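# Clip red and black leads onto their matching strips

## Task

Attach each test lead's clip firmly to the exposed metal of its own strip, the red lead on the strip with the red sleeve and the black lead on the one with the black sleeve; the strips must not be bent, and both leads must stay plugged in.

## Robot and tools

Robot: two six-joint arms, left_arm and right_arm, each with a parallel gripper. left_arm's fingers are rigid. right_arm's fingers can fold: only the outer quarter of each pad (toward the tip) squeezes as commanded; deeper in, thin parts may slip or be held loosely, and a fingertip jabbed into a surface folds quietly, so a later grip may fail. Arm bases in the scene frame: left_arm at (+0.041, +0.535, 0) m, right_arm at (-0.028, -0.508, 0) m, both turned only slightly about z.

Frame: scene frame, origin at table height halfway between the nominal bases, +z up, +x out over the table, left_arm on +y. Reported hand positions are in metres and may be off by a few centimetres. end_effector_position is the point between the pads when shut; fingers point along the gripper's +z and open along its y. Fingertips extend about 33 mm past that point (about 9 mm when fully open).

The row (shared by execute_actions and move): one flat list of 18 numbers covering both arms, each in [-1, 1]. Numbers 1-6: left_arm joint offsets in the order waist, shoulder, elbow, forearm roll, wrist pitch, wrist roll. 7-9: left gripper position, force_limit, speed. 10-18: the same nine for right_arm. Joint numbers are offsets, not poses: they are added to the Joint targets shown when the action or move begins (not to the previous row), so sending the same offset twice moves twice. Scale: 1.0 equals 1.553 rad for waist and shoulder, 2.33 rad for elbow, 2.913 rad for the three wrist joints. Send 0 for an arm's joints to leave it at its targets. Joint ranges (rad): elbow ±2.792, all others ±6.283; asking more than 0.010 rad beyond a limit refuses the action for both arms. Gripper numbers are absolute: position +1 = open 140 mm, about -0.8 = pads touching, -1 = close until blocked. force_limit sets squeeze (about 14 N at -1, 40 N at 0, 58 N at +1); speed sets finger speed (about 30, 140, 250 mm/s at -1, 0, +1); faster closes grip harder. Both start at +1. To leave a gripper unchanged, resend its last three numbers; 0 is a real command.

execute_actions(actions, cameras): actions is a list of actions; each action is a list of up to 15 rows, one per 1/30 s step; a short list repeats its last row. cameras: list of names (cam_high, cam_left_wrist, cam_right_wrist, or "all"); images come only when asked or when actions is empty. An empty call reports the full state and scene number.

move(target, speed, blend, stop_force, zero, blocking, cameras): target is one row or up to 15 rows, every offset measured from the same starting Joint targets. All joints move together, so the gripper follows a curve and nothing is avoided. speed: rad/s of the joint with farthest to go, 0.01-3.92, default 0.5; one value or one per target. blend: rad of corner rounding per target, 0 = stop. stop_force: 10-80 N, one value for both arms; an arm halts when its estimated push against its motion exceeds this above its zero. Use a slow speed for touching; use the same gripper numbers in every row; omit it when moving away from contact. zero (default true) rezeroes before the move. blocking=false returns after about 0.5 s while the move runs (not with stop_force). The result adds a move: line: done, off_target, moving, held or fault, plus limits=held if steps were withheld.

wait(seconds 0-10): lets the scene run holding commands. stop(): brakes a running move; fingers keep going. zoom_image(camera, region [x0,y0,x1,y1] pixels, at most 504x504): closer look at the latest image. clear_fault(arm): clears a reported torque or force fault on that arm. finished_scene(scene 1 or 2): ends the scene for good; only call it when both clips sit on bare metal without the robot.

Gripping: close with position -1 and check object_status = 2 (0 moving, 1 blocked opening, 2 blocked closing, 3 reached position or pads met, maybe empty). To squeeze harder, raise force_limit and shift position to -0.98 or back; to soften, open and reclose slowly. position_measured is in counts: 3 open, about 75 = 100 mm, 139 = 60 mm, 200 = 20 mm, 230 = pads touch.

Result lines: Joint positions, velocities (rad, rad/s) and Joint targets per arm in joint order; Joint targets are the base for your next offsets. Joint torques and External joint torques (positive toward larger angles), Flange force along the gripper axes (noisy, includes held weight), Wrist depth grids (7x7 cells, mm ahead of each wrist camera, "-" = none), Tool commands, object_status, "joint sent to its limit", "joint command not followed" (clearance check between arms), MOTOR HOT and fault lines. Camera calibration gives K and T_world_to_cam per camera.

Avoid: dropping or flinging parts, anything leaving the table, bending the strips, pulling leads out, fast impacts, pressing arms together or gripping the other arm's fingers, targets past firm contact (stiff arms fault easily), loads far off centre or strong twisting. Torque limits: 306 N m waist and shoulder, 144 elbow, 40.5 wrist joints; 144 N net outside force also faults. Long holds or stretched arms heat motors and can lock an arm for 30-60 s. Time, including thinking, counts; smooth, economical motion is better.

Each tool is called as a command line: name --argument value for each argument, lists and objects as JSON in quotes; but a table of rows of numbers goes row by row, as --pt "numbers of a row", without its own name.

## Session

execute_actions --actions '[]'

Scene clock: 0.00 s.
left_arm: end_effector_position=(+0.8497, -0.2158, +0.1648) position_measured=3 object_status=3 end_effector_quat_wxyz=(-0.079, -0.611, +0.757, -0.218) | right_arm: end_effector_position=(+0.2210, -0.6605, +0.2069) position_measured=3 object_status=3 end_effector_quat_wxyz=(-0.369, +0.079, +0.913, -0.155)
Joint positions: left_arm=[-0.723 0.768 1.05 -0.288 0.932 2.769] | right_arm=[-0.263 0.066 2.155 -0.391 1.659 -1.512]
Joint velocities: within noise
Joint torques (N m): no reading
External joint torques (N m): no reading
Flange force (N): no reading
Wrist depth (mm): cam_left_wrist=[407 381 356 334 317 299 282 / 393 370 344 326 309 292 277 / 383 362 336 317 301 286 272 / 371 346 329 309 294 277 266 / - 110 320 302 289 133 259 / - 325 313 296 281 132 91 / - 324 304 289 276 263 -] | cam_right_wrist=[- 787 642 572 472 271 257 / - - 554 466 394 323 326 / 759 - 501 - 402 354 316 / 636 539 480 - - - - / - 121 - - 335 138 114 / - 105 - - - - 102 / - - - 329 - 280 -]
Joint targets: left_arm=[-0.723 0.768 1.050 -0.288 0.932 2.769] | right_arm=[-0.263 0.066 2.155 -0.391 1.659 -1.512]
Tool commands: left_gripper/position=+1.0 left_gripper/force_limit=+1.0 left_gripper/speed=+1.0 right_gripper/position=+1.0 right_gripper/force_limit=+1.0 right_gripper/speed=+1.0

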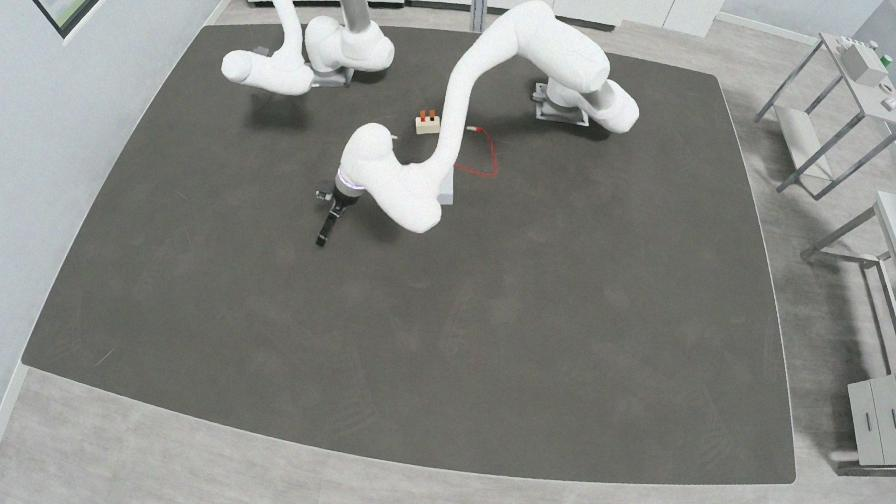

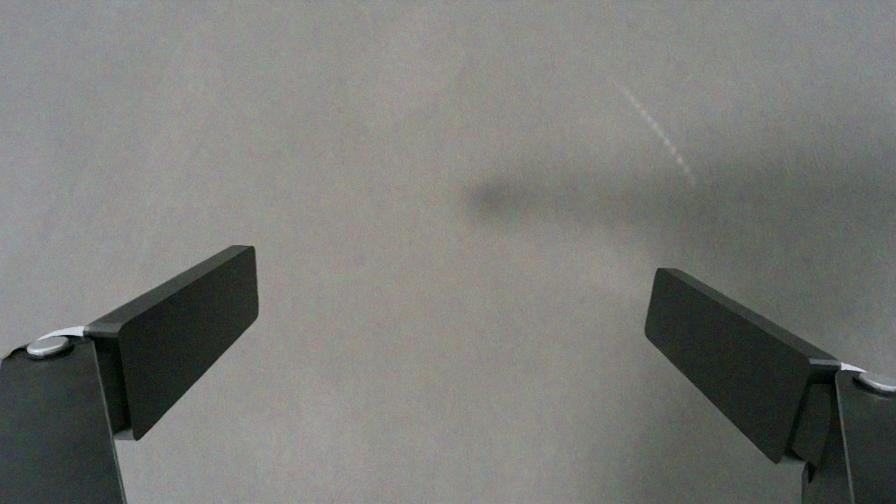

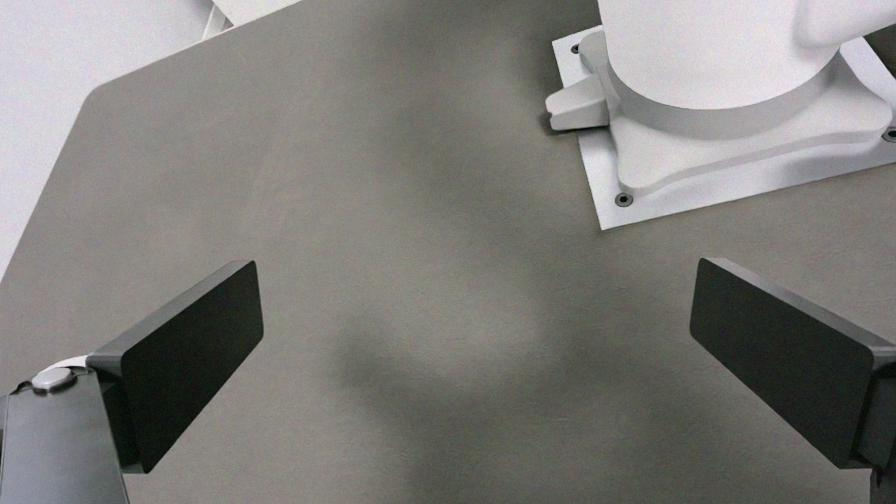

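zoom_image --camera "cam_high" --region '[360, 90, 540, 230]'

Scaled by 2.800 from the camera's 896x504 image, which has a finer 1280x720 frame.

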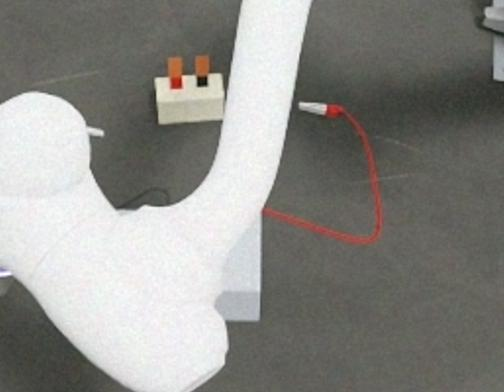

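move --target '[-0.2048,-0.6053,0.3601,0.0989,0.1692,-0.2262,1,-1,-1,0.5760,-0.0901,-0.1505,0.1342,-0.0851,-0.3323,1,-1,-1]' --speed 1.0 --cameras '["all"]'

Scene clock: 98.73 s.
left_arm: end_effector_position=(+0.3013, +0.1696, +0.3494) position_measured=3 object_status=3 end_effector_quat_wxyz=(+0.000, +0.708, -0.706, +0.000) | right_arm: end_effector_position=(+0.3499, -0.1688, +0.3497) position_measured=3 object_status=3 end_effector_quat_wxyz=(+0.000, +0.708, -0.707, +0.000)
Joint positions: left_arm=[-1.041 -0.172 1.889 0 1.425 2.11] | right_arm=[0.632 -0.074 1.804 0 1.411 -2.48]
Joint torques (N m): left_arm=[2.29 -29.95 -38.72 4.27 0.15 0.31] | right_arm=[-1.24 -31.95 -39.8 4.45 0.43 -0.52]
External joint torques (N m): left_arm=[-2.29 6.14 -3.12 0 -0.21 -0.31] | right_arm=[1.38 -2.5 -2.49 -0.13 -0.41 0.52]
Flange force (N): left_arm=[15.0 -3.5 -3.1] | right_arm=[-2.7 2.5 -3.8]
Wrist depth (mm): cam_left_wrist=[369 373 432 423 436 442 441 / 441 408 451 452 457 458 460 / 465 470 471 473 479 480 485 / 488 480 492 492 508 506 503 / - 110 517 518 520 133 529 / - 532 540 554 543 116 91 / - 572 573 583 526 469 -] | cam_right_wrist=[453 452 - - - - - / - - 477 - 459 - - / - - 481 - 476 - - / - - 521 521 - 147 514 / - 121 509 537 - 138 108 / - 113 529 561 - 553 102 / - 482 573 577 - 597 -]
Joint targets: left_arm=[-1.041 -0.172 1.889 0.000 1.425 2.110] | right_arm=[0.632 -0.074 1.804 0.000 1.411 -2.480]
move: done
camera_calibration:
cam_left_wrist: T_world_to_cam=[[-0.998045, -0.0609206, 0.0139409, 0.313138], [-0.0552527, 0.964384, 0.258672, -0.216927], [-0.0292028, 0.257396, -0.965865, 0.448022], [0, 0, 0, 1]] pos_world=[0.313623, 0.112958, 0.484476]
cam_right_wrist: T_world_to_cam=[[-0.999883, 0.0147006, -0.00417543, 0.362758], [0.012973, 0.96092, 0.276523, 0.0772442], [0.00807732, 0.276436, -0.960998, 0.522279], [0, 0, 0, 1]] pos_world=[0.357495, -0.223935, 0.482064]

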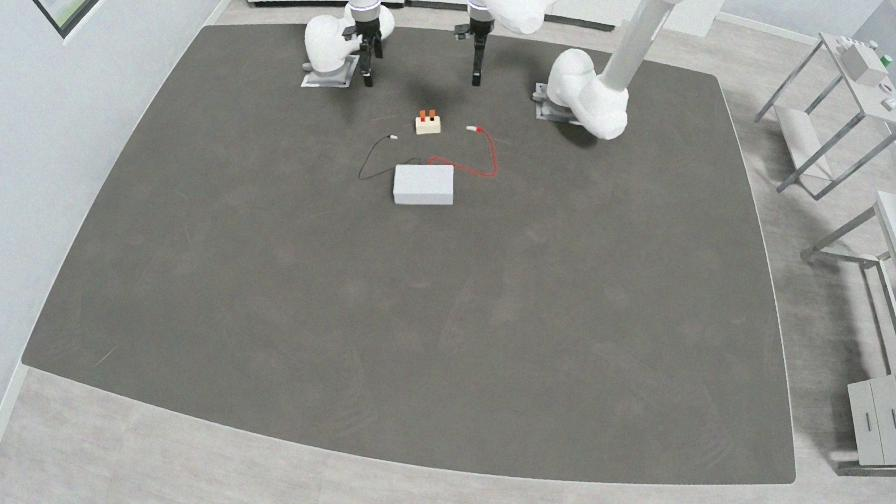

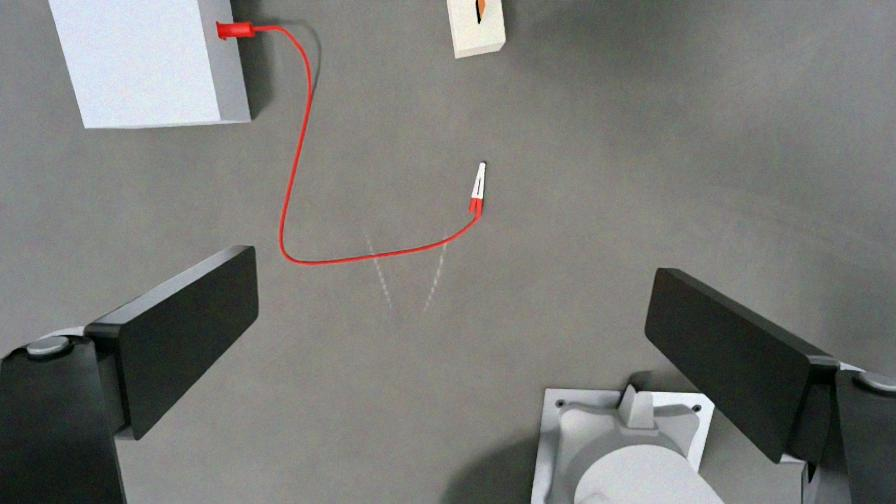

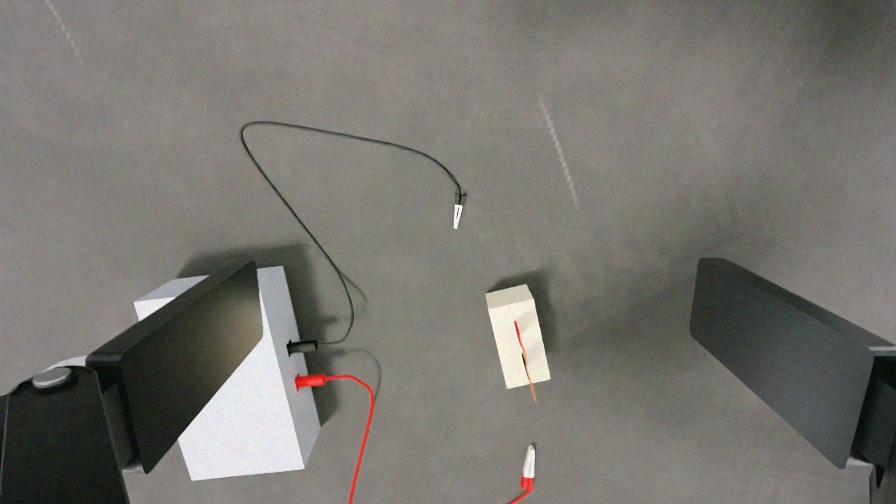

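zoom_image --camera "cam_left_wrist" --region '[420, 0, 560, 80]'

zoom_image --camera "cam_left_wrist" --region '[430, 140, 530, 240]'

zoom_image --camera "cam_right_wrist" --region '[420, 160, 500, 240]'

zoom_image --camera "cam_right_wrist" --region '[460, 270, 600, 410]'

zoom_image --camera "cam_high" --region '[380, 95, 500, 165]'

Scaled by 3.600 from the camera's 896x504 image, which has a finer 1280x720 frame.

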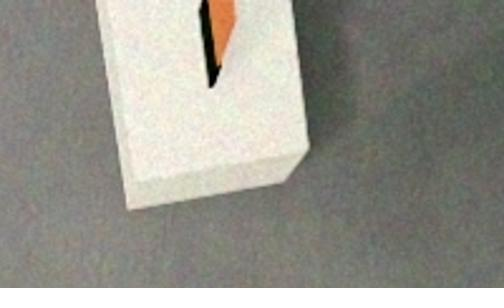

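Scaled by 5.040 from the camera's 896x504 image, which has a finer 1280x720 frame.

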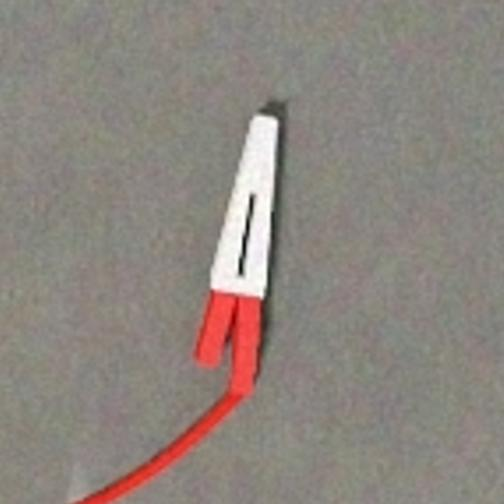

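Scaled by 6.300 from the camera's 896x504 image, which has a finer 1280x720 frame.

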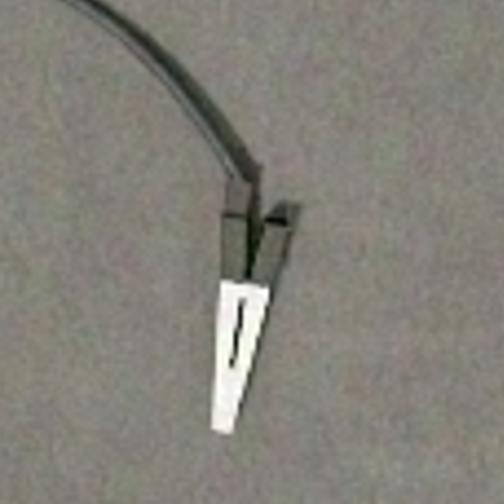

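Scaled by 3.600 from the camera's 896x504 image, which has a finer 1280x720 frame.

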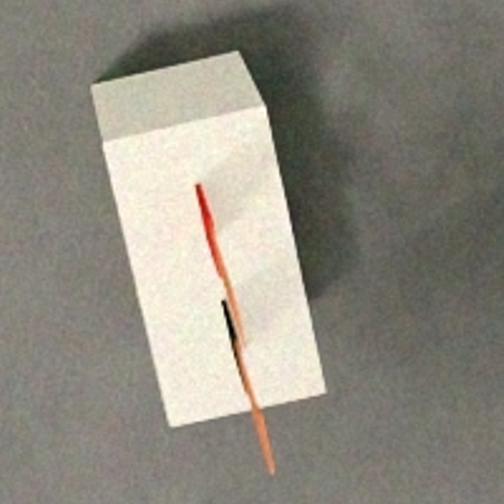

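Scaled by 4.200 from the camera's 896x504 image, which has a finer 1280x720 frame.

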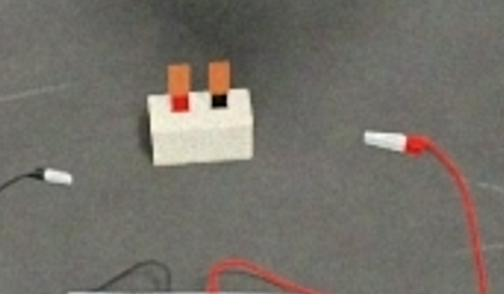

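move --target '[-0.0245,0.0567,0.1503,0,-0.1506,0.0170,-0.27,-1,-1,-0.4185,0,0,0,0,0,1,-1,-1]' --speed 0.8 --cameras '["all"]'

Scene clock: 176.33 s.
left_arm: end_effector_position=(+0.2714, +0.1886, +0.1293) position_measured=163 object_status=0 end_effector_quat_wxyz=(+0.000, -0.676, +0.737, +0.000) | right_arm: end_effector_position=(+0.4779, -0.4665, +0.3498) position_measured=3 object_status=3 end_effector_quat_wxyz=(+0.000, -0.445, +0.896, +0.000)
Joint positions: left_arm=[-1.079 -0.084 2.239 0 0.986 2.16] | right_arm=[-0.018 -0.074 1.804 0 1.411 -2.48]
Joint torques (N m): left_arm=[2.4 -33.34 -32.68 3.55 0.11 0.33] | right_arm=[-1.93 -31.63 -39.92 4.43 0.39 -0.54]
External joint torques (N m): left_arm=[-2.36 6.7 -2.63 0.05 -0.16 -0.33] | right_arm=[1.9 -3.05 -2.42 -0.12 -0.37 0.54]
Flange force (N): left_arm=[15.8 -4.3 5.0] | right_arm=[-2.9 3.9 -3.9]
Wrist depth (mm): cam_left_wrist=[234 235 236 238 239 240 242 / 243 245 246 248 250 252 253 / 254 255 258 259 261 262 264 / 265 268 267 269 270 275 277 / 278 275 96 284 110 286 290 / - - - 300 75 96 304 / - - - 315 - - 67] | cam_right_wrist=[- - 455 447 - 449 456 / 463 - 471 - - 468 - / - - 497 498 495 466 - / - - 492 504 485 140 - / - 122 - 536 - 138 108 / - 105 555 550 547 - 102 / - - 601 - 582 581 -]
Joint targets: left_arm=[-1.079 -0.084 2.239 0.000 0.986 2.160] | right_arm=[-0.018 -0.074 1.804 0.000 1.411 -2.480]
move: done
camera_calibration:
cam_left_wrist: T_world_to_cam=[[-0.999547, 0.0267739, 0.0137388, 0.271431], [0.0294155, 0.96561, 0.258325, -0.203068], [-0.00635002, 0.258612, -0.96596, 0.223352], [0, 0, 0, 1]] pos_world=[0.2787, 0.131055, 0.264477]
cam_right_wrist: T_world_to_cam=[[-0.787129, 0.616774, -0.00427663, 0.674314], [0.591787, 0.757159, 0.276582, -0.0101302], [0.173826, 0.215175, -0.960981, 0.495825], [0, 0, 0, 1]] pos_world=[0.450579, -0.514918, 0.482164]

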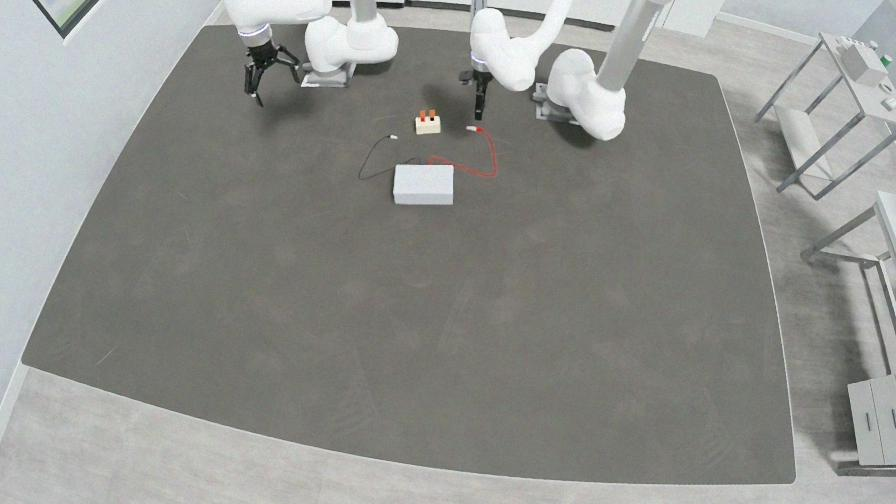

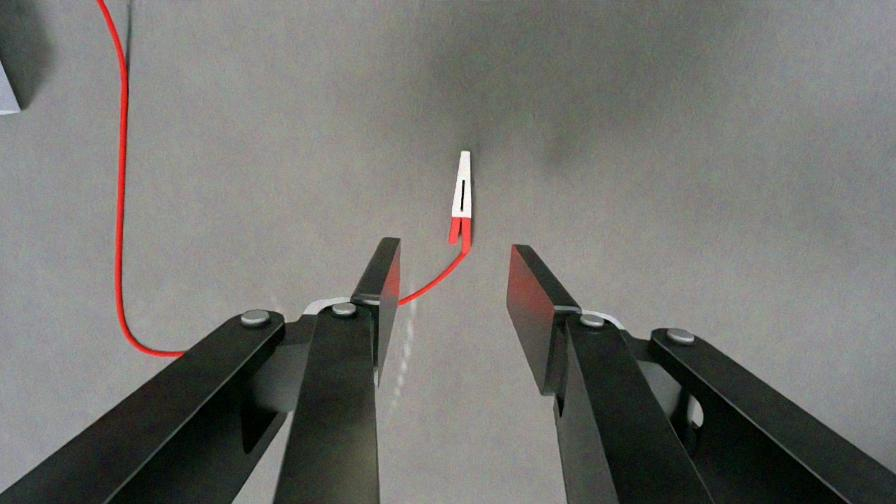

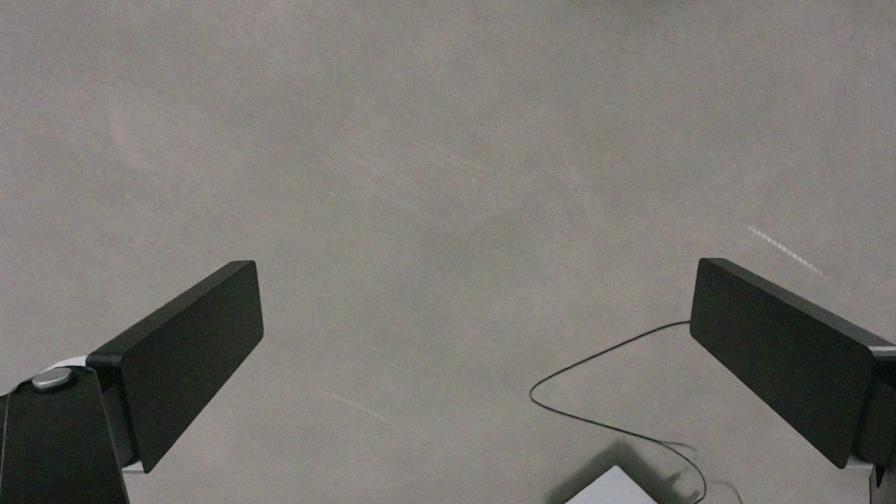

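move --target '[-0.0005,0.0487,0.0382,0,-0.0563,0,-0.39,-1,-1,0,0,0,0,0,0,1,-1,-1]' --speed 0.5 --cameras '["cam_left_wrist"]'

move --target '[0,0.0263,0.0100,0,-0.0220,0,-0.39,-1,-1,0,0,0,0,0,0,1,-1,-1]' --speed 0.04 --stop_force 10 --cameras '["cam_left_wrist"]'

Scene clock: 210.27 s.
left_arm: end_effector_position=(+0.2662, +0.1974, +0.0593) position_measured=178 object_status=3 end_effector_quat_wxyz=(+0.000, -0.676, +0.737, +0.000) | right_arm: end_effector_position=(+0.4779, -0.4665, +0.3498) position_measured=3 object_status=3 end_effector_quat_wxyz=(+0.000, -0.445, +0.896, +0.000)
Joint positions: left_arm=[-1.08 -0.008 2.328 0 0.822 2.16] | right_arm=[-0.018 -0.074 1.804 0 1.411 -2.48]
Joint torques (N m): left_arm=[2.32 -36.52 -28.59 3.18 -0.18 0.33] | right_arm=[-1.87 -31.59 -39.82 4.42 0.37 -0.51]
External joint torques (N m): left_arm=[-2.3 6.32 -2.5 -0.01 0.13 -0.33] | right_arm=[1.82 -2.51 -2.26 -0.14 -0.35 0.51]
Flange force (N): left_arm=[14.8 -3.5 6.8] | right_arm=[-3.2 3.3 -3.6]
Wrist depth (mm): cam_left_wrist=[171 172 173 174 176 177 178 / 179 180 181 182 183 185 186 / 187 188 189 189 191 193 194 / 195 196 198 196 199 202 204 / 204 203 95 207 123 211 213 / 212 - - 220 75 95 224 / - - - 232 - - 232] | cam_right_wrist=[448 468 - - 457 - 441 / 460 445 448 - - 469 491 / - - - - 471 499 497 / - - - 511 - - 503 / 525 122 - 526 529 137 108 / - 105 - - 586 - 102 / - 566 - - - - -]
Joint targets: left_arm=[-1.080 -0.008 2.328 0.000 0.822 2.160] | right_arm=[-0.018 -0.074 1.804 0.000 1.411 -2.480]
move: done
camera_calibration:
cam_left_wrist: T_world_to_cam=[[-0.999523, 0.0275082, 0.0140684, 0.266786], [0.0302141, 0.965428, 0.258914, -0.193608], [-0.00645976, 0.259215, -0.965798, 0.153242], [0, 0, 0, 1]] pos_world=[0.273498, 0.139853, 0.194375]
Images, in order (width x height): cam_left_wrist 896x504.

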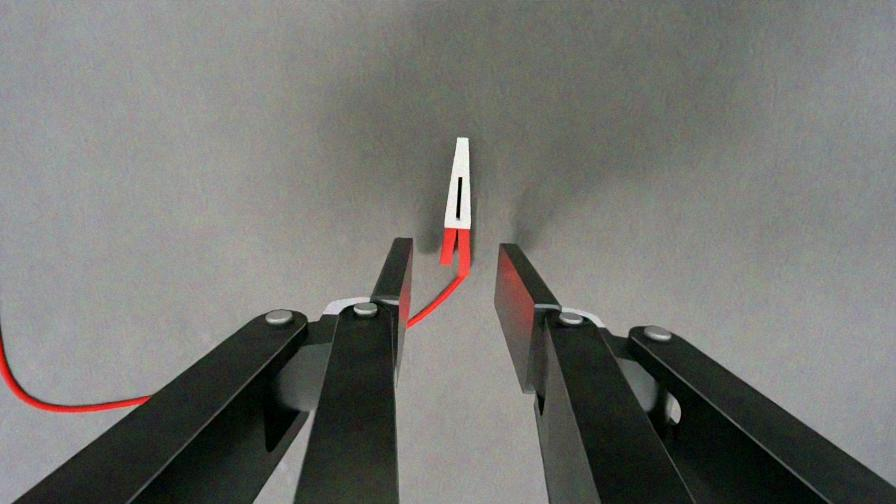

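Scene clock: 212.57 s.
left_arm: end_effector_position=(+0.2663, +0.1973, +0.0336) position_measured=178 object_status=3 end_effector_quat_wxyz=(+0.000, -0.676, +0.737, +0.000) | right_arm: end_effector_position=(+0.4779, -0.4665, +0.3498) position_measured=3 object_status=3 end_effector_quat_wxyz=(+0.000, -0.445, +0.896, +0.000)
Joint positions: left_arm=[-1.08 0.032 2.351 0 0.758 2.16] | right_arm=[-0.018 -0.074 1.804 0 1.411 -2.48]
Joint torques (N m): left_arm=[2.05 -31.68 -22.61 2.54 -1.23 0.45] | right_arm=[-1.79 -31.51 -39.9 4.42 0.38 -0.54]
External joint torques (N m): left_arm=[-2.03 -0.88 -6.56 0.43 1.18 -0.45] | right_arm=[1.94 -3.29 -2.39 -0.11 -0.35 0.54]
Flange force (N): left_arm=[10.9 -0.8 -10.1] | right_arm=[-2.7 4.3 -4.0]
Wrist depth (mm): cam_left_wrist=[150 150 150 152 152 153 154 / 155 156 157 158 159 160 161 / 162 163 163 165 166 167 169 / 170 170 171 170 172 176 177 / 178 176 94 179 122 184 185 / 184 - - 190 75 - 195 / - - - 201 - - 66] | cam_right_wrist=[- - - - 452 - - / 467 476 - 454 470 - - / - 488 489 491 - 502 - / - - - 510 - 500 507 / - 122 - - 561 137 108 / - 105 - - - - 102 / - - - 589 580 589 -]
Joint targets: left_arm=[-1.080 0.032 2.351 0.000 0.758 2.160] | right_arm=[-0.018 -0.074 1.804 0.000 1.411 -2.480]
move: contact (left_arm)
camera_calibration:
cam_left_wrist: T_world_to_cam=[[-0.999519, 0.0275797, 0.0141922, 0.267218], [0.0303152, 0.965426, 0.258909, -0.186887], [-0.00656094, 0.259214, -0.965798, 0.128475], [0, 0, 0, 1]] pos_world=[0.273598, 0.139753, 0.168675]
Images, in order (width x height): cam_left_wrist 896x504.

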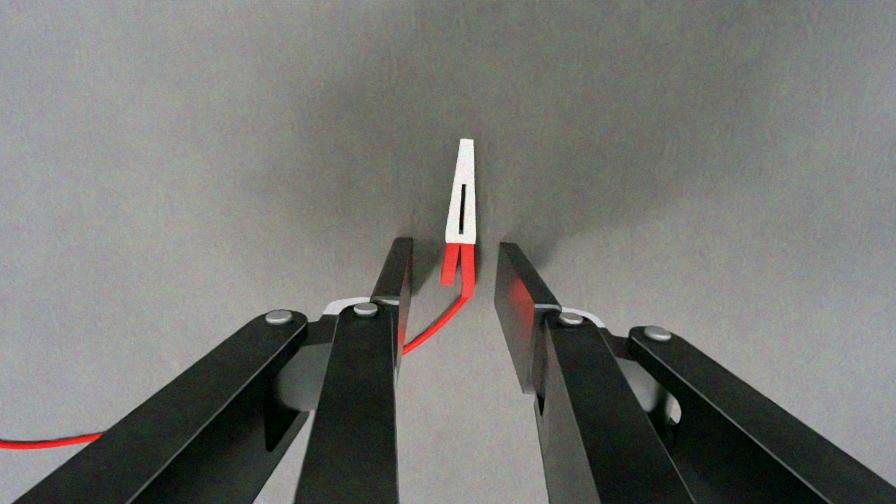

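move --pt "0 -0.0030 -0.0012 0 0.0025 0 -0.39 -1 -1 0 0 0 0 0 0 1 -1 -1" --pt "0 -0.0030 -0.0012 0 0.0025 0 -1 -1 -1 0 0 0 0 0 0 1 -1 -1" --speed 0.3 --cameras '["cam_left_wrist"]'

zoom_image --camera "cam_left_wrist" --region '[390, 120, 530, 300]'

Scene clock: 222.13 s.
left_arm: end_effector_position=(+0.2664, +0.1972, +0.0366) position_measured=218 object_status=0 end_effector_quat_wxyz=(+0.000, -0.676, +0.737, +0.000) | right_arm: end_effector_position=(+0.4779, -0.4665, +0.3498) position_measured=3 object_status=3 end_effector_quat_wxyz=(+0.000, -0.445, +0.896, +0.000)
Joint positions: left_arm=[-1.08 0.028 2.349 0 0.766 2.16] | right_arm=[-0.018 -0.074 1.804 0 1.411 -2.48]
Joint torques (N m): left_arm=[2.34 -38.38 -26.4 2.92 -0.13 0.43] | right_arm=[-1.59 -31.64 -39.87 4.46 0.4 -0.5]
External joint torques (N m): left_arm=[-2.34 6.24 -2.88 0.06 0.09 -0.43] | right_arm=[1.69 -2.68 -2.31 -0.16 -0.38 0.5]
Flange force (N): left_arm=[15.2 -3.4 7.4] | right_arm=[-2.9 3.3 -3.6]
Wrist depth (mm): cam_left_wrist=[152 152 153 154 155 156 157 / 158 158 160 161 162 163 164 / 164 165 167 167 169 170 171 / 173 174 174 172 177 179 179 / 179 181 179 102 103 188 189 / 190 69 79 - 84 195 199 / - - - - - 68 208] | cam_right_wrist=[449 - - - 440 - - / - - - 457 - - - / - - - - - 474 - / 490 - 503 503 - 506 - / - 121 - 522 - 137 108 / - 105 - 549 - 557 102 / - 590 - 585 - 580 -]
Joint targets: left_arm=[-1.080 0.028 2.349 0.000 0.766 2.160] | right_arm=[-0.018 -0.074 1.804 0.000 1.411 -2.480]
move: done
camera_calibration:
cam_left_wrist: T_world_to_cam=[[-0.999523, 0.0275106, 0.0140641, 0.267214], [0.0302145, 0.96546, 0.258795, -0.187429], [-0.00645874, 0.259096, -0.96583, 0.131418], [0, 0, 0, 1]] pos_world=[0.273598, 0.139554, 0.171675]
Images, in order (width x height): cam_left_wrist 896x504.

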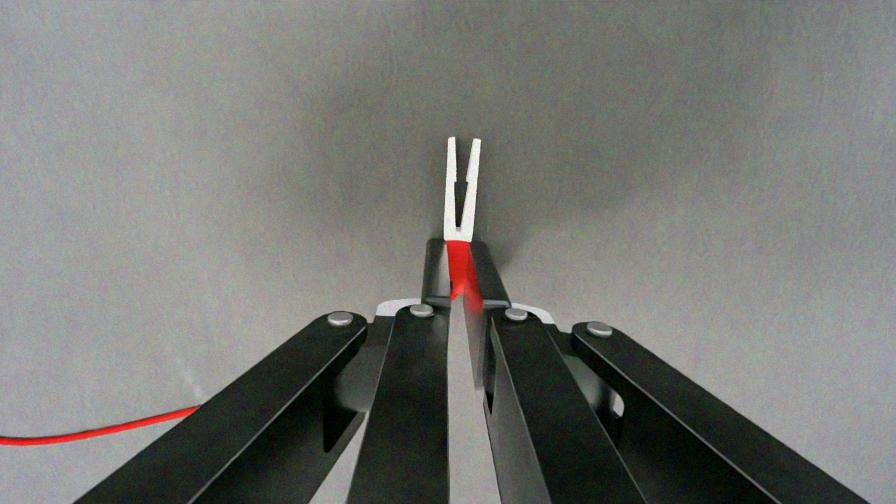

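Scaled by 2.800 from the camera's 896x504 image, which has a finer 1280x720 frame.

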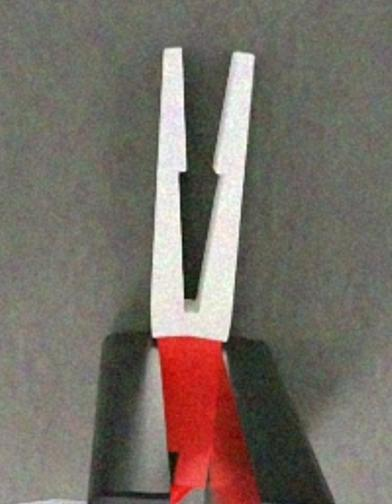

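move --pt "0 -0.0974 -0.0508 0 0.0921 0 -1 -1 -1 0 0 0 0 0 0 1 -1 -1" --pt "-0.0032 0.0826 -0.2167 0 0.1288 0.5081 -1 -1 -1 0 0 0 0 0 0 1 -1 -1" --pt "-0.1041 0.2246 -0.2993 0 0.1192 0.9193 -1 -1 -1 0 0 0 0 0 0 1 -1 -1" --speed '[0.5,0.8,0.8]' --blend '[0.1,0.1,0]' --cameras '["all"]'

zoom_image --camera "cam_left_wrist" --region '[360, 60, 560, 260]'

zoom_image --camera "cam_high" --region '[380, 80, 520, 200]'

Scene clock: 269.17 s.
left_arm: end_effector_position=(+0.3181, -0.1416, +0.1499) position_measured=218 object_status=2 end_effector_quat_wxyz=(+0.001, +0.627, +0.779, +0.000) | right_arm: end_effector_position=(+0.4779, -0.4665, +0.3498) position_measured=3 object_status=3 end_effector_quat_wxyz=(+0.000, -0.445, +0.896, +0.000)
Joint positions: left_arm=[-1.242 0.377 1.651 0 1.113 4.837] | right_arm=[-0.018 -0.074 1.804 0 1.411 -2.48]
Joint torques (N m): left_arm=[2.22 -84.99 -35.06 3.87 0.21 0.19] | right_arm=[-1.78 -31.73 -39.81 4.42 0.39 -0.56]
External joint torques (N m): left_arm=[-2.19 8.49 -2.87 0.04 -0.17 -0.19] | right_arm=[2.09 -2.71 -2.4 -0.11 -0.37 0.56]
Flange force (N): left_arm=[-18.4 -0.1 3.6] | right_arm=[-3.6 3.8 -3.8]
Wrist depth (mm): cam_left_wrist=[252 253 254 216 256 257 257 / 262 263 264 267 270 273 263 / 273 274 277 277 280 282 255 / 284 288 290 256 294 295 298 / 299 300 297 100 120 309 311 / 306 69 79 - 84 322 327 / - - - - - 68 343] | cam_right_wrist=[450 - - - 449 - - / 469 - - - 465 - - / - - 487 491 471 - - / 506 491 511 - 498 504 506 / - 121 534 535 522 138 114 / - 105 - - - 555 102 / - - - - 578 - -]
Joint targets: left_arm=[-1.242 0.377 1.651 0.000 1.113 4.837] | right_arm=[-0.018 -0.074 1.804 0.000 1.411 -2.480]
move: done
camera_calibration:
cam_left_wrist: T_world_to_cam=[[0.962386, 0.271302, 0.0144048, -0.262891], [0.258435, -0.930522, 0.259501, -0.232471], [0.0838072, -0.246018, -0.965635, 0.228719], [0, 0, 0, 1]] pos_world=[0.293914, -0.0887277, 0.284973]
cam_right_wrist: T_world_to_cam=[[-0.787129, 0.616774, -0.00427663, 0.674314], [0.591787, 0.757159, 0.276582, -0.0101302], [0.173826, 0.215175, -0.960981, 0.495825], [0, 0, 0, 1]] pos_world=[0.450579, -0.514918, 0.482164]

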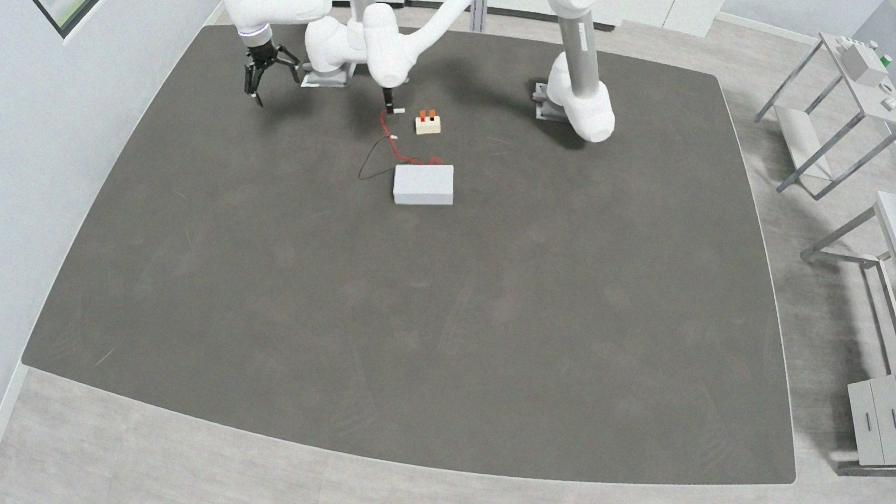

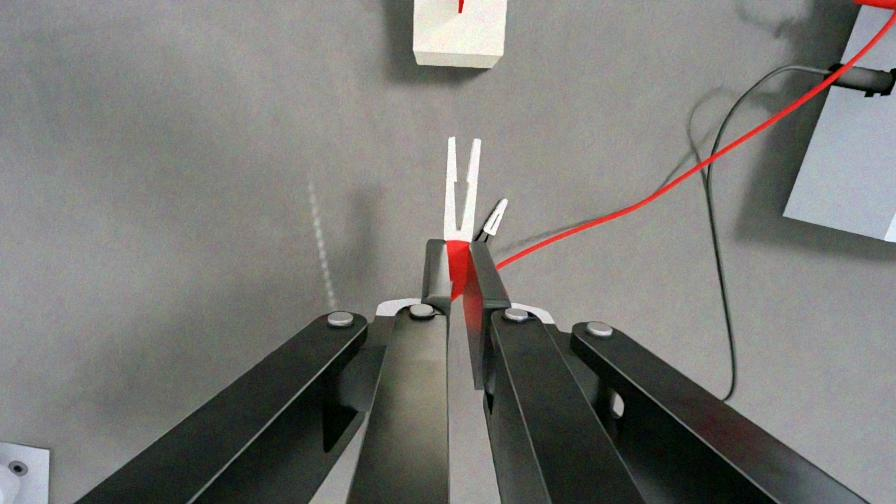

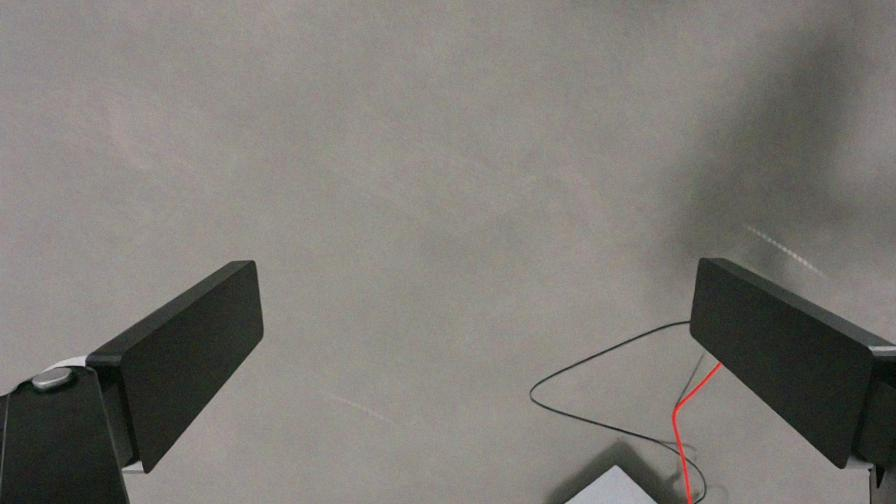

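Scaled by 2.520 from the camera's 896x504 image, which has a finer 1280x720 frame.

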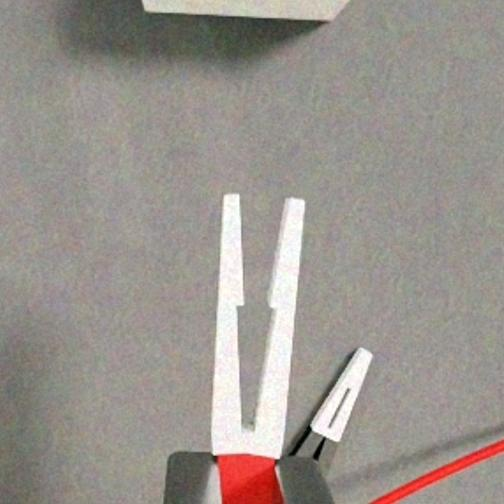

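Scaled by 3.600 from the camera's 896x504 image, which has a finer 1280x720 frame.

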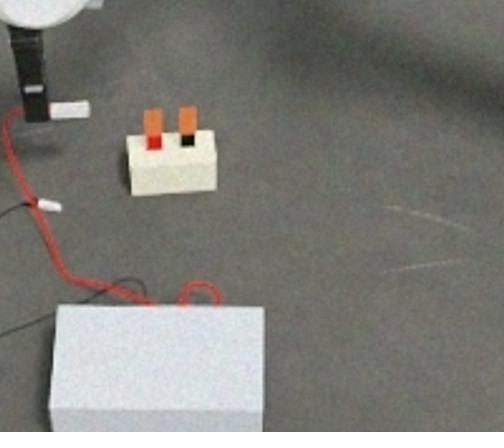

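move --target '[0.0017,-0.0190,0.0563,0,-0.0347,0.0148,-1,-1,-1,0,0,0,0,0,0,1,-1,-1]' --speed 0.2 --cameras '["cam_high","cam_left_wrist"]'

zoom_image --camera "cam_left_wrist" --region '[360, 0, 600, 260]'

zoom_image --camera "cam_high" --region '[390, 90, 470, 150]'

Scene clock: 299.40 s.
left_arm: end_effector_position=(+0.3047, -0.0986, +0.1068) position_measured=218 object_status=2 end_effector_quat_wxyz=(+0.000, +0.642, +0.766, +0.000) | right_arm: end_effector_position=(+0.4779, -0.4665, +0.3498) position_measured=3 object_status=3 end_effector_quat_wxyz=(+0.000, -0.445, +0.896, +0.000)
Joint positions: left_arm=[-1.239 0.347 1.782 0 1.012 4.88] | right_arm=[-0.018 -0.074 1.804 0 1.411 -2.48]
Joint torques (N m): left_arm=[2.33 -79.62 -32.73 3.7 0.01 0.42] | right_arm=[-1.85 -31.85 -39.96 4.41 0.39 -0.5]
External joint torques (N m): left_arm=[-2.29 8.12 -3.13 0 0.03 -0.42] | right_arm=[1.83 -2.83 -2.36 -0.1 -0.37 0.5]
Flange force (N): left_arm=[-18.0 -0.1 4.4] | right_arm=[-2.9 3.6 -3.8]
Wrist depth (mm): cam_left_wrist=[214 214 216 176 218 219 221 / 223 224 224 185 227 228 230 / 232 235 234 235 238 239 239 / 242 244 245 242 249 250 237 / 254 254 253 100 105 263 264 / 266 69 79 - 84 271 277 / - - - - - 68 290] | cam_right_wrist=[- - 448 - - - - / - - - 470 472 479 - / - - - 483 491 495 - / - 497 - - - - - / - 122 - 537 504 138 114 / - 104 561 556 551 - 102 / - - - 573 572 582 -]
Joint targets: left_arm=[-1.239 0.347 1.782 0.000 1.012 4.880] | right_arm=[-0.018 -0.074 1.804 0.000 1.411 -2.480]
move: done
camera_calibration:
cam_left_wrist: T_world_to_cam=[[0.972603, 0.232026, 0.0144298, -0.268114], [0.220498, -0.940385, 0.258951, -0.167224], [0.0736529, -0.248675, -0.965783, 0.201601], [0, 0, 0, 1]] pos_world=[0.282792, -0.0449123, 0.241874]
Images, in order (width x height): cam_high 896x504, cam_left_wrist 896x504.

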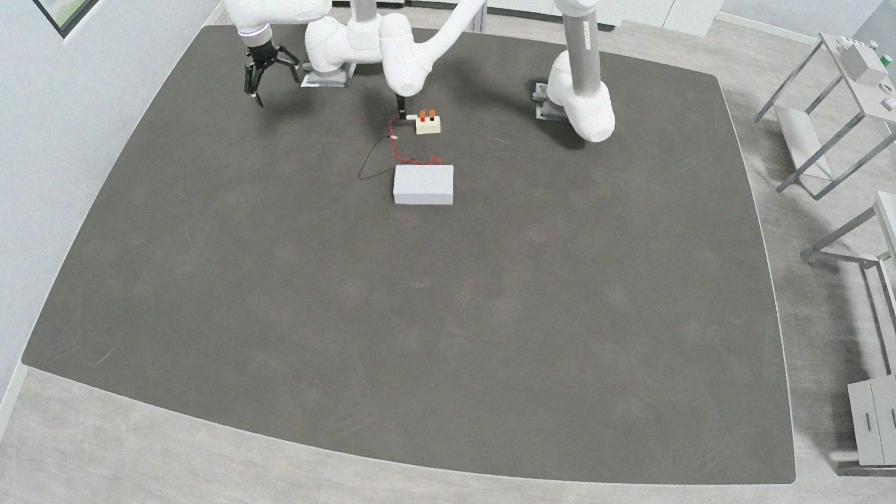

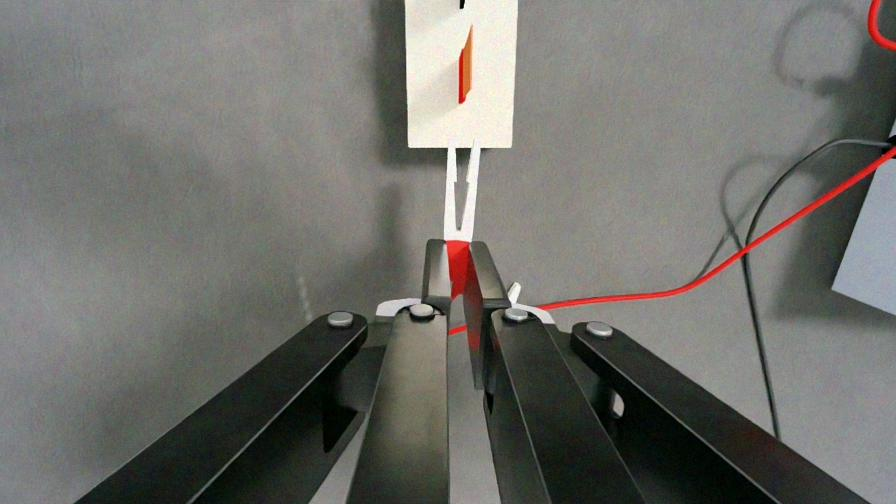

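Scaled by 1.938 from the camera's 896x504 image, which has a finer 1280x720 frame.

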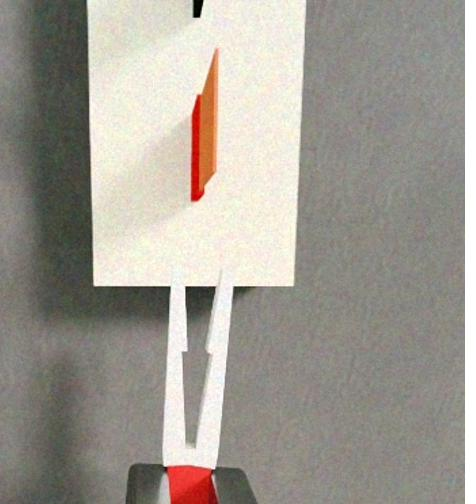

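Scaled by 6.300 from the camera's 896x504 image, which has a finer 1280x720 frame.

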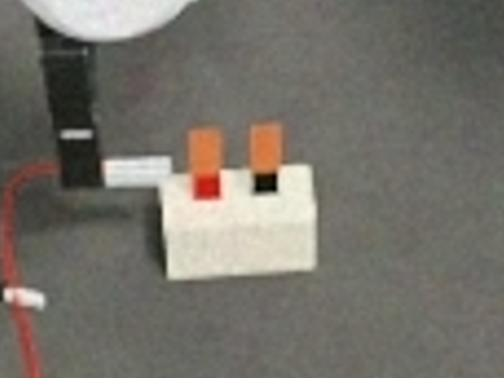

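move --target '[0,-0.0046,-0.0036,0,0.0054,0,-1,-1,-1,0,0,0,0,0,0,1,-1,-1]' --speed 0.2

move --target '[0.0045,-0.0279,0.0260,0,-0.0061,0.0024,-1,-1,-1,0,0,0,0,0,0,1,-1,-1]' --speed 0.05 --stop_force 10 --cameras '["cam_high","cam_left_wrist"]'

zoom_image --camera "cam_left_wrist" --region '[400, 40, 540, 260]'

zoom_image --camera "cam_high" --region '[390, 90, 470, 150]'

Scene clock: 341.47 s.
left_arm: end_effector_position=(+0.3048, -0.0988, +0.1156) position_measured=218 object_status=2 end_effector_quat_wxyz=(+0.000, +0.642, +0.766, +0.000) | right_arm: end_effector_position=(+0.4779, -0.4665, +0.3498) position_measured=3 object_status=3 end_effector_quat_wxyz=(+0.000, -0.445, +0.896, +0.000)
Joint positions: left_arm=[-1.239 0.34 1.774 0 1.027 4.88] | right_arm=[-0.018 -0.074 1.804 0 1.411 -2.48]
Joint torques (N m): left_arm=[2.22 -78.48 -34.24 3.66 0.27 0.33] | right_arm=[-1.8 -31.86 -39.78 4.41 0.39 -0.51]
External joint torques (N m): left_arm=[-2.22 7.52 -1.92 0.06 -0.23 -0.33] | right_arm=[1.72 -2.61 -2.48 -0.11 -0.36 0.51]
Flange force (N): left_arm=[-14.6 -0.6 5.1] | right_arm=[-3.2 3.1 -3.9]
Wrist depth (mm): cam_left_wrist=[220 223 224 185 227 228 229 / 232 232 233 193 236 238 238 / 240 241 243 243 245 248 245 / 251 253 254 251 257 260 256 / 262 264 261 100 105 272 273 / 275 69 79 - 84 282 288 / - - - - - 68 301] | cam_right_wrist=[- 453 450 453 - - 451 / - 458 - 469 - - 454 / - - - 492 - 486 490 / 503 - 511 511 - 147 503 / - 122 - 527 - 138 114 / - 105 - 532 - - 102 / - - - - - - 97]
Joint targets: left_arm=[-1.239 0.340 1.774 0.000 1.027 4.880] | right_arm=[-0.018 -0.074 1.804 0.000 1.411 -2.480]
move: done

Scene clock: 343.50 s.
left_arm: end_effector_position=(+0.2988, -0.0684, +0.1158) position_measured=218 object_status=2 end_effector_quat_wxyz=(+0.000, +0.642, +0.766, +0.000) | right_arm: end_effector_position=(+0.4779, -0.4665, +0.3498) position_measured=3 object_status=3 end_effector_quat_wxyz=(+0.000, -0.445, +0.896, +0.000)
Joint positions: left_arm=[-1.232 0.297 1.835 0 1.01 4.887] | right_arm=[-0.018 -0.074 1.804 0 1.411 -2.48]
Joint torques (N m): left_arm=[2.38 -74.65 -33.14 3.62 0.18 0.39] | right_arm=[-1.72 -31.62 -39.78 4.43 0.39 -0.52]
External joint torques (N m): left_arm=[-2.34 8.32 -2.57 0.05 -0.13 -0.39] | right_arm=[1.84 -2.97 -2.48 -0.12 -0.37 0.52]
Flange force (N): left_arm=[-17.0 -0.3 5.4] | right_arm=[-3.0 3.7 -4.0]
Wrist depth (mm): cam_left_wrist=[223 223 224 185 227 228 229 / 231 232 234 192 236 238 238 / 240 242 244 201 247 248 245 / 252 253 255 251 258 260 257 / 264 264 262 100 105 273 256 / 275 69 79 - 83 283 288 / - - - - - 68 301] | cam_right_wrist=[- 447 - 441 - - - / 448 468 - 465 - 477 475 / 497 487 - 478 - - - / - - - 515 - - - / - 122 508 - - 138 108 / - 105 - 550 554 - 102 / - 583 - 577 563 - -]
Joint targets: left_arm=[-1.232 0.297 1.835 0.000 1.010 4.887] | right_arm=[-0.018 -0.074 1.804 0.000 1.411 -2.480]
move: done
camera_calibration:
cam_left_wrist: T_world_to_cam=[[0.972594, 0.232059, 0.0144505, -0.269417], [0.220501, -0.940297, 0.25927, -0.139911], [0.0737539, -0.248979, -0.965697, 0.21819], [0, 0, 0, 1]] pos_world=[0.276792, -0.0147123, 0.250873]
Images, in order (width x height): cam_high 896x504, cam_left_wrist 896x504.

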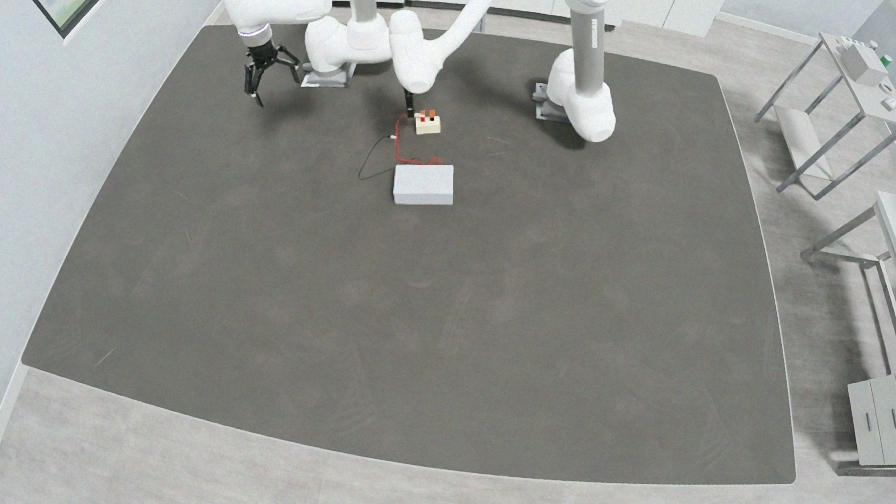

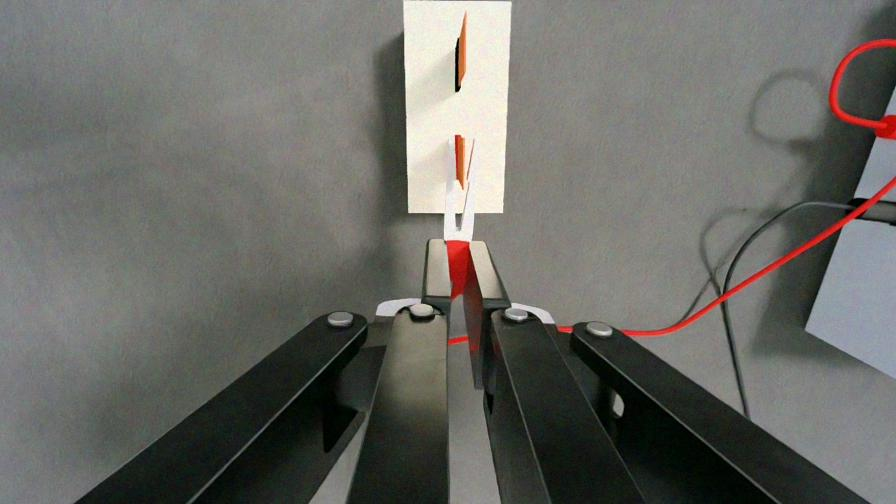

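Scaled by 2.291 from the camera's 896x504 image, which has a finer 1280x720 frame.

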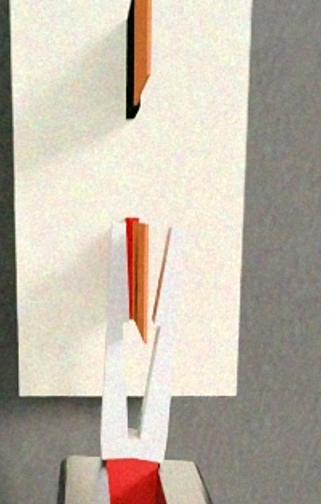

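Scaled by 6.300 from the camera's 896x504 image, which has a finer 1280x720 frame.

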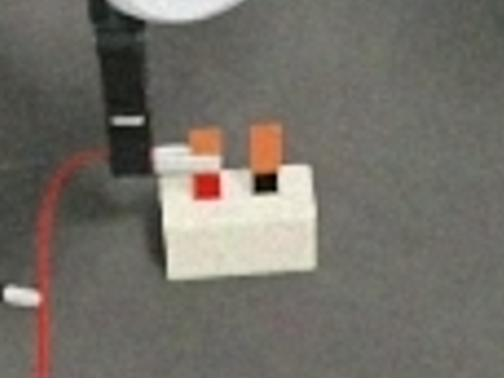

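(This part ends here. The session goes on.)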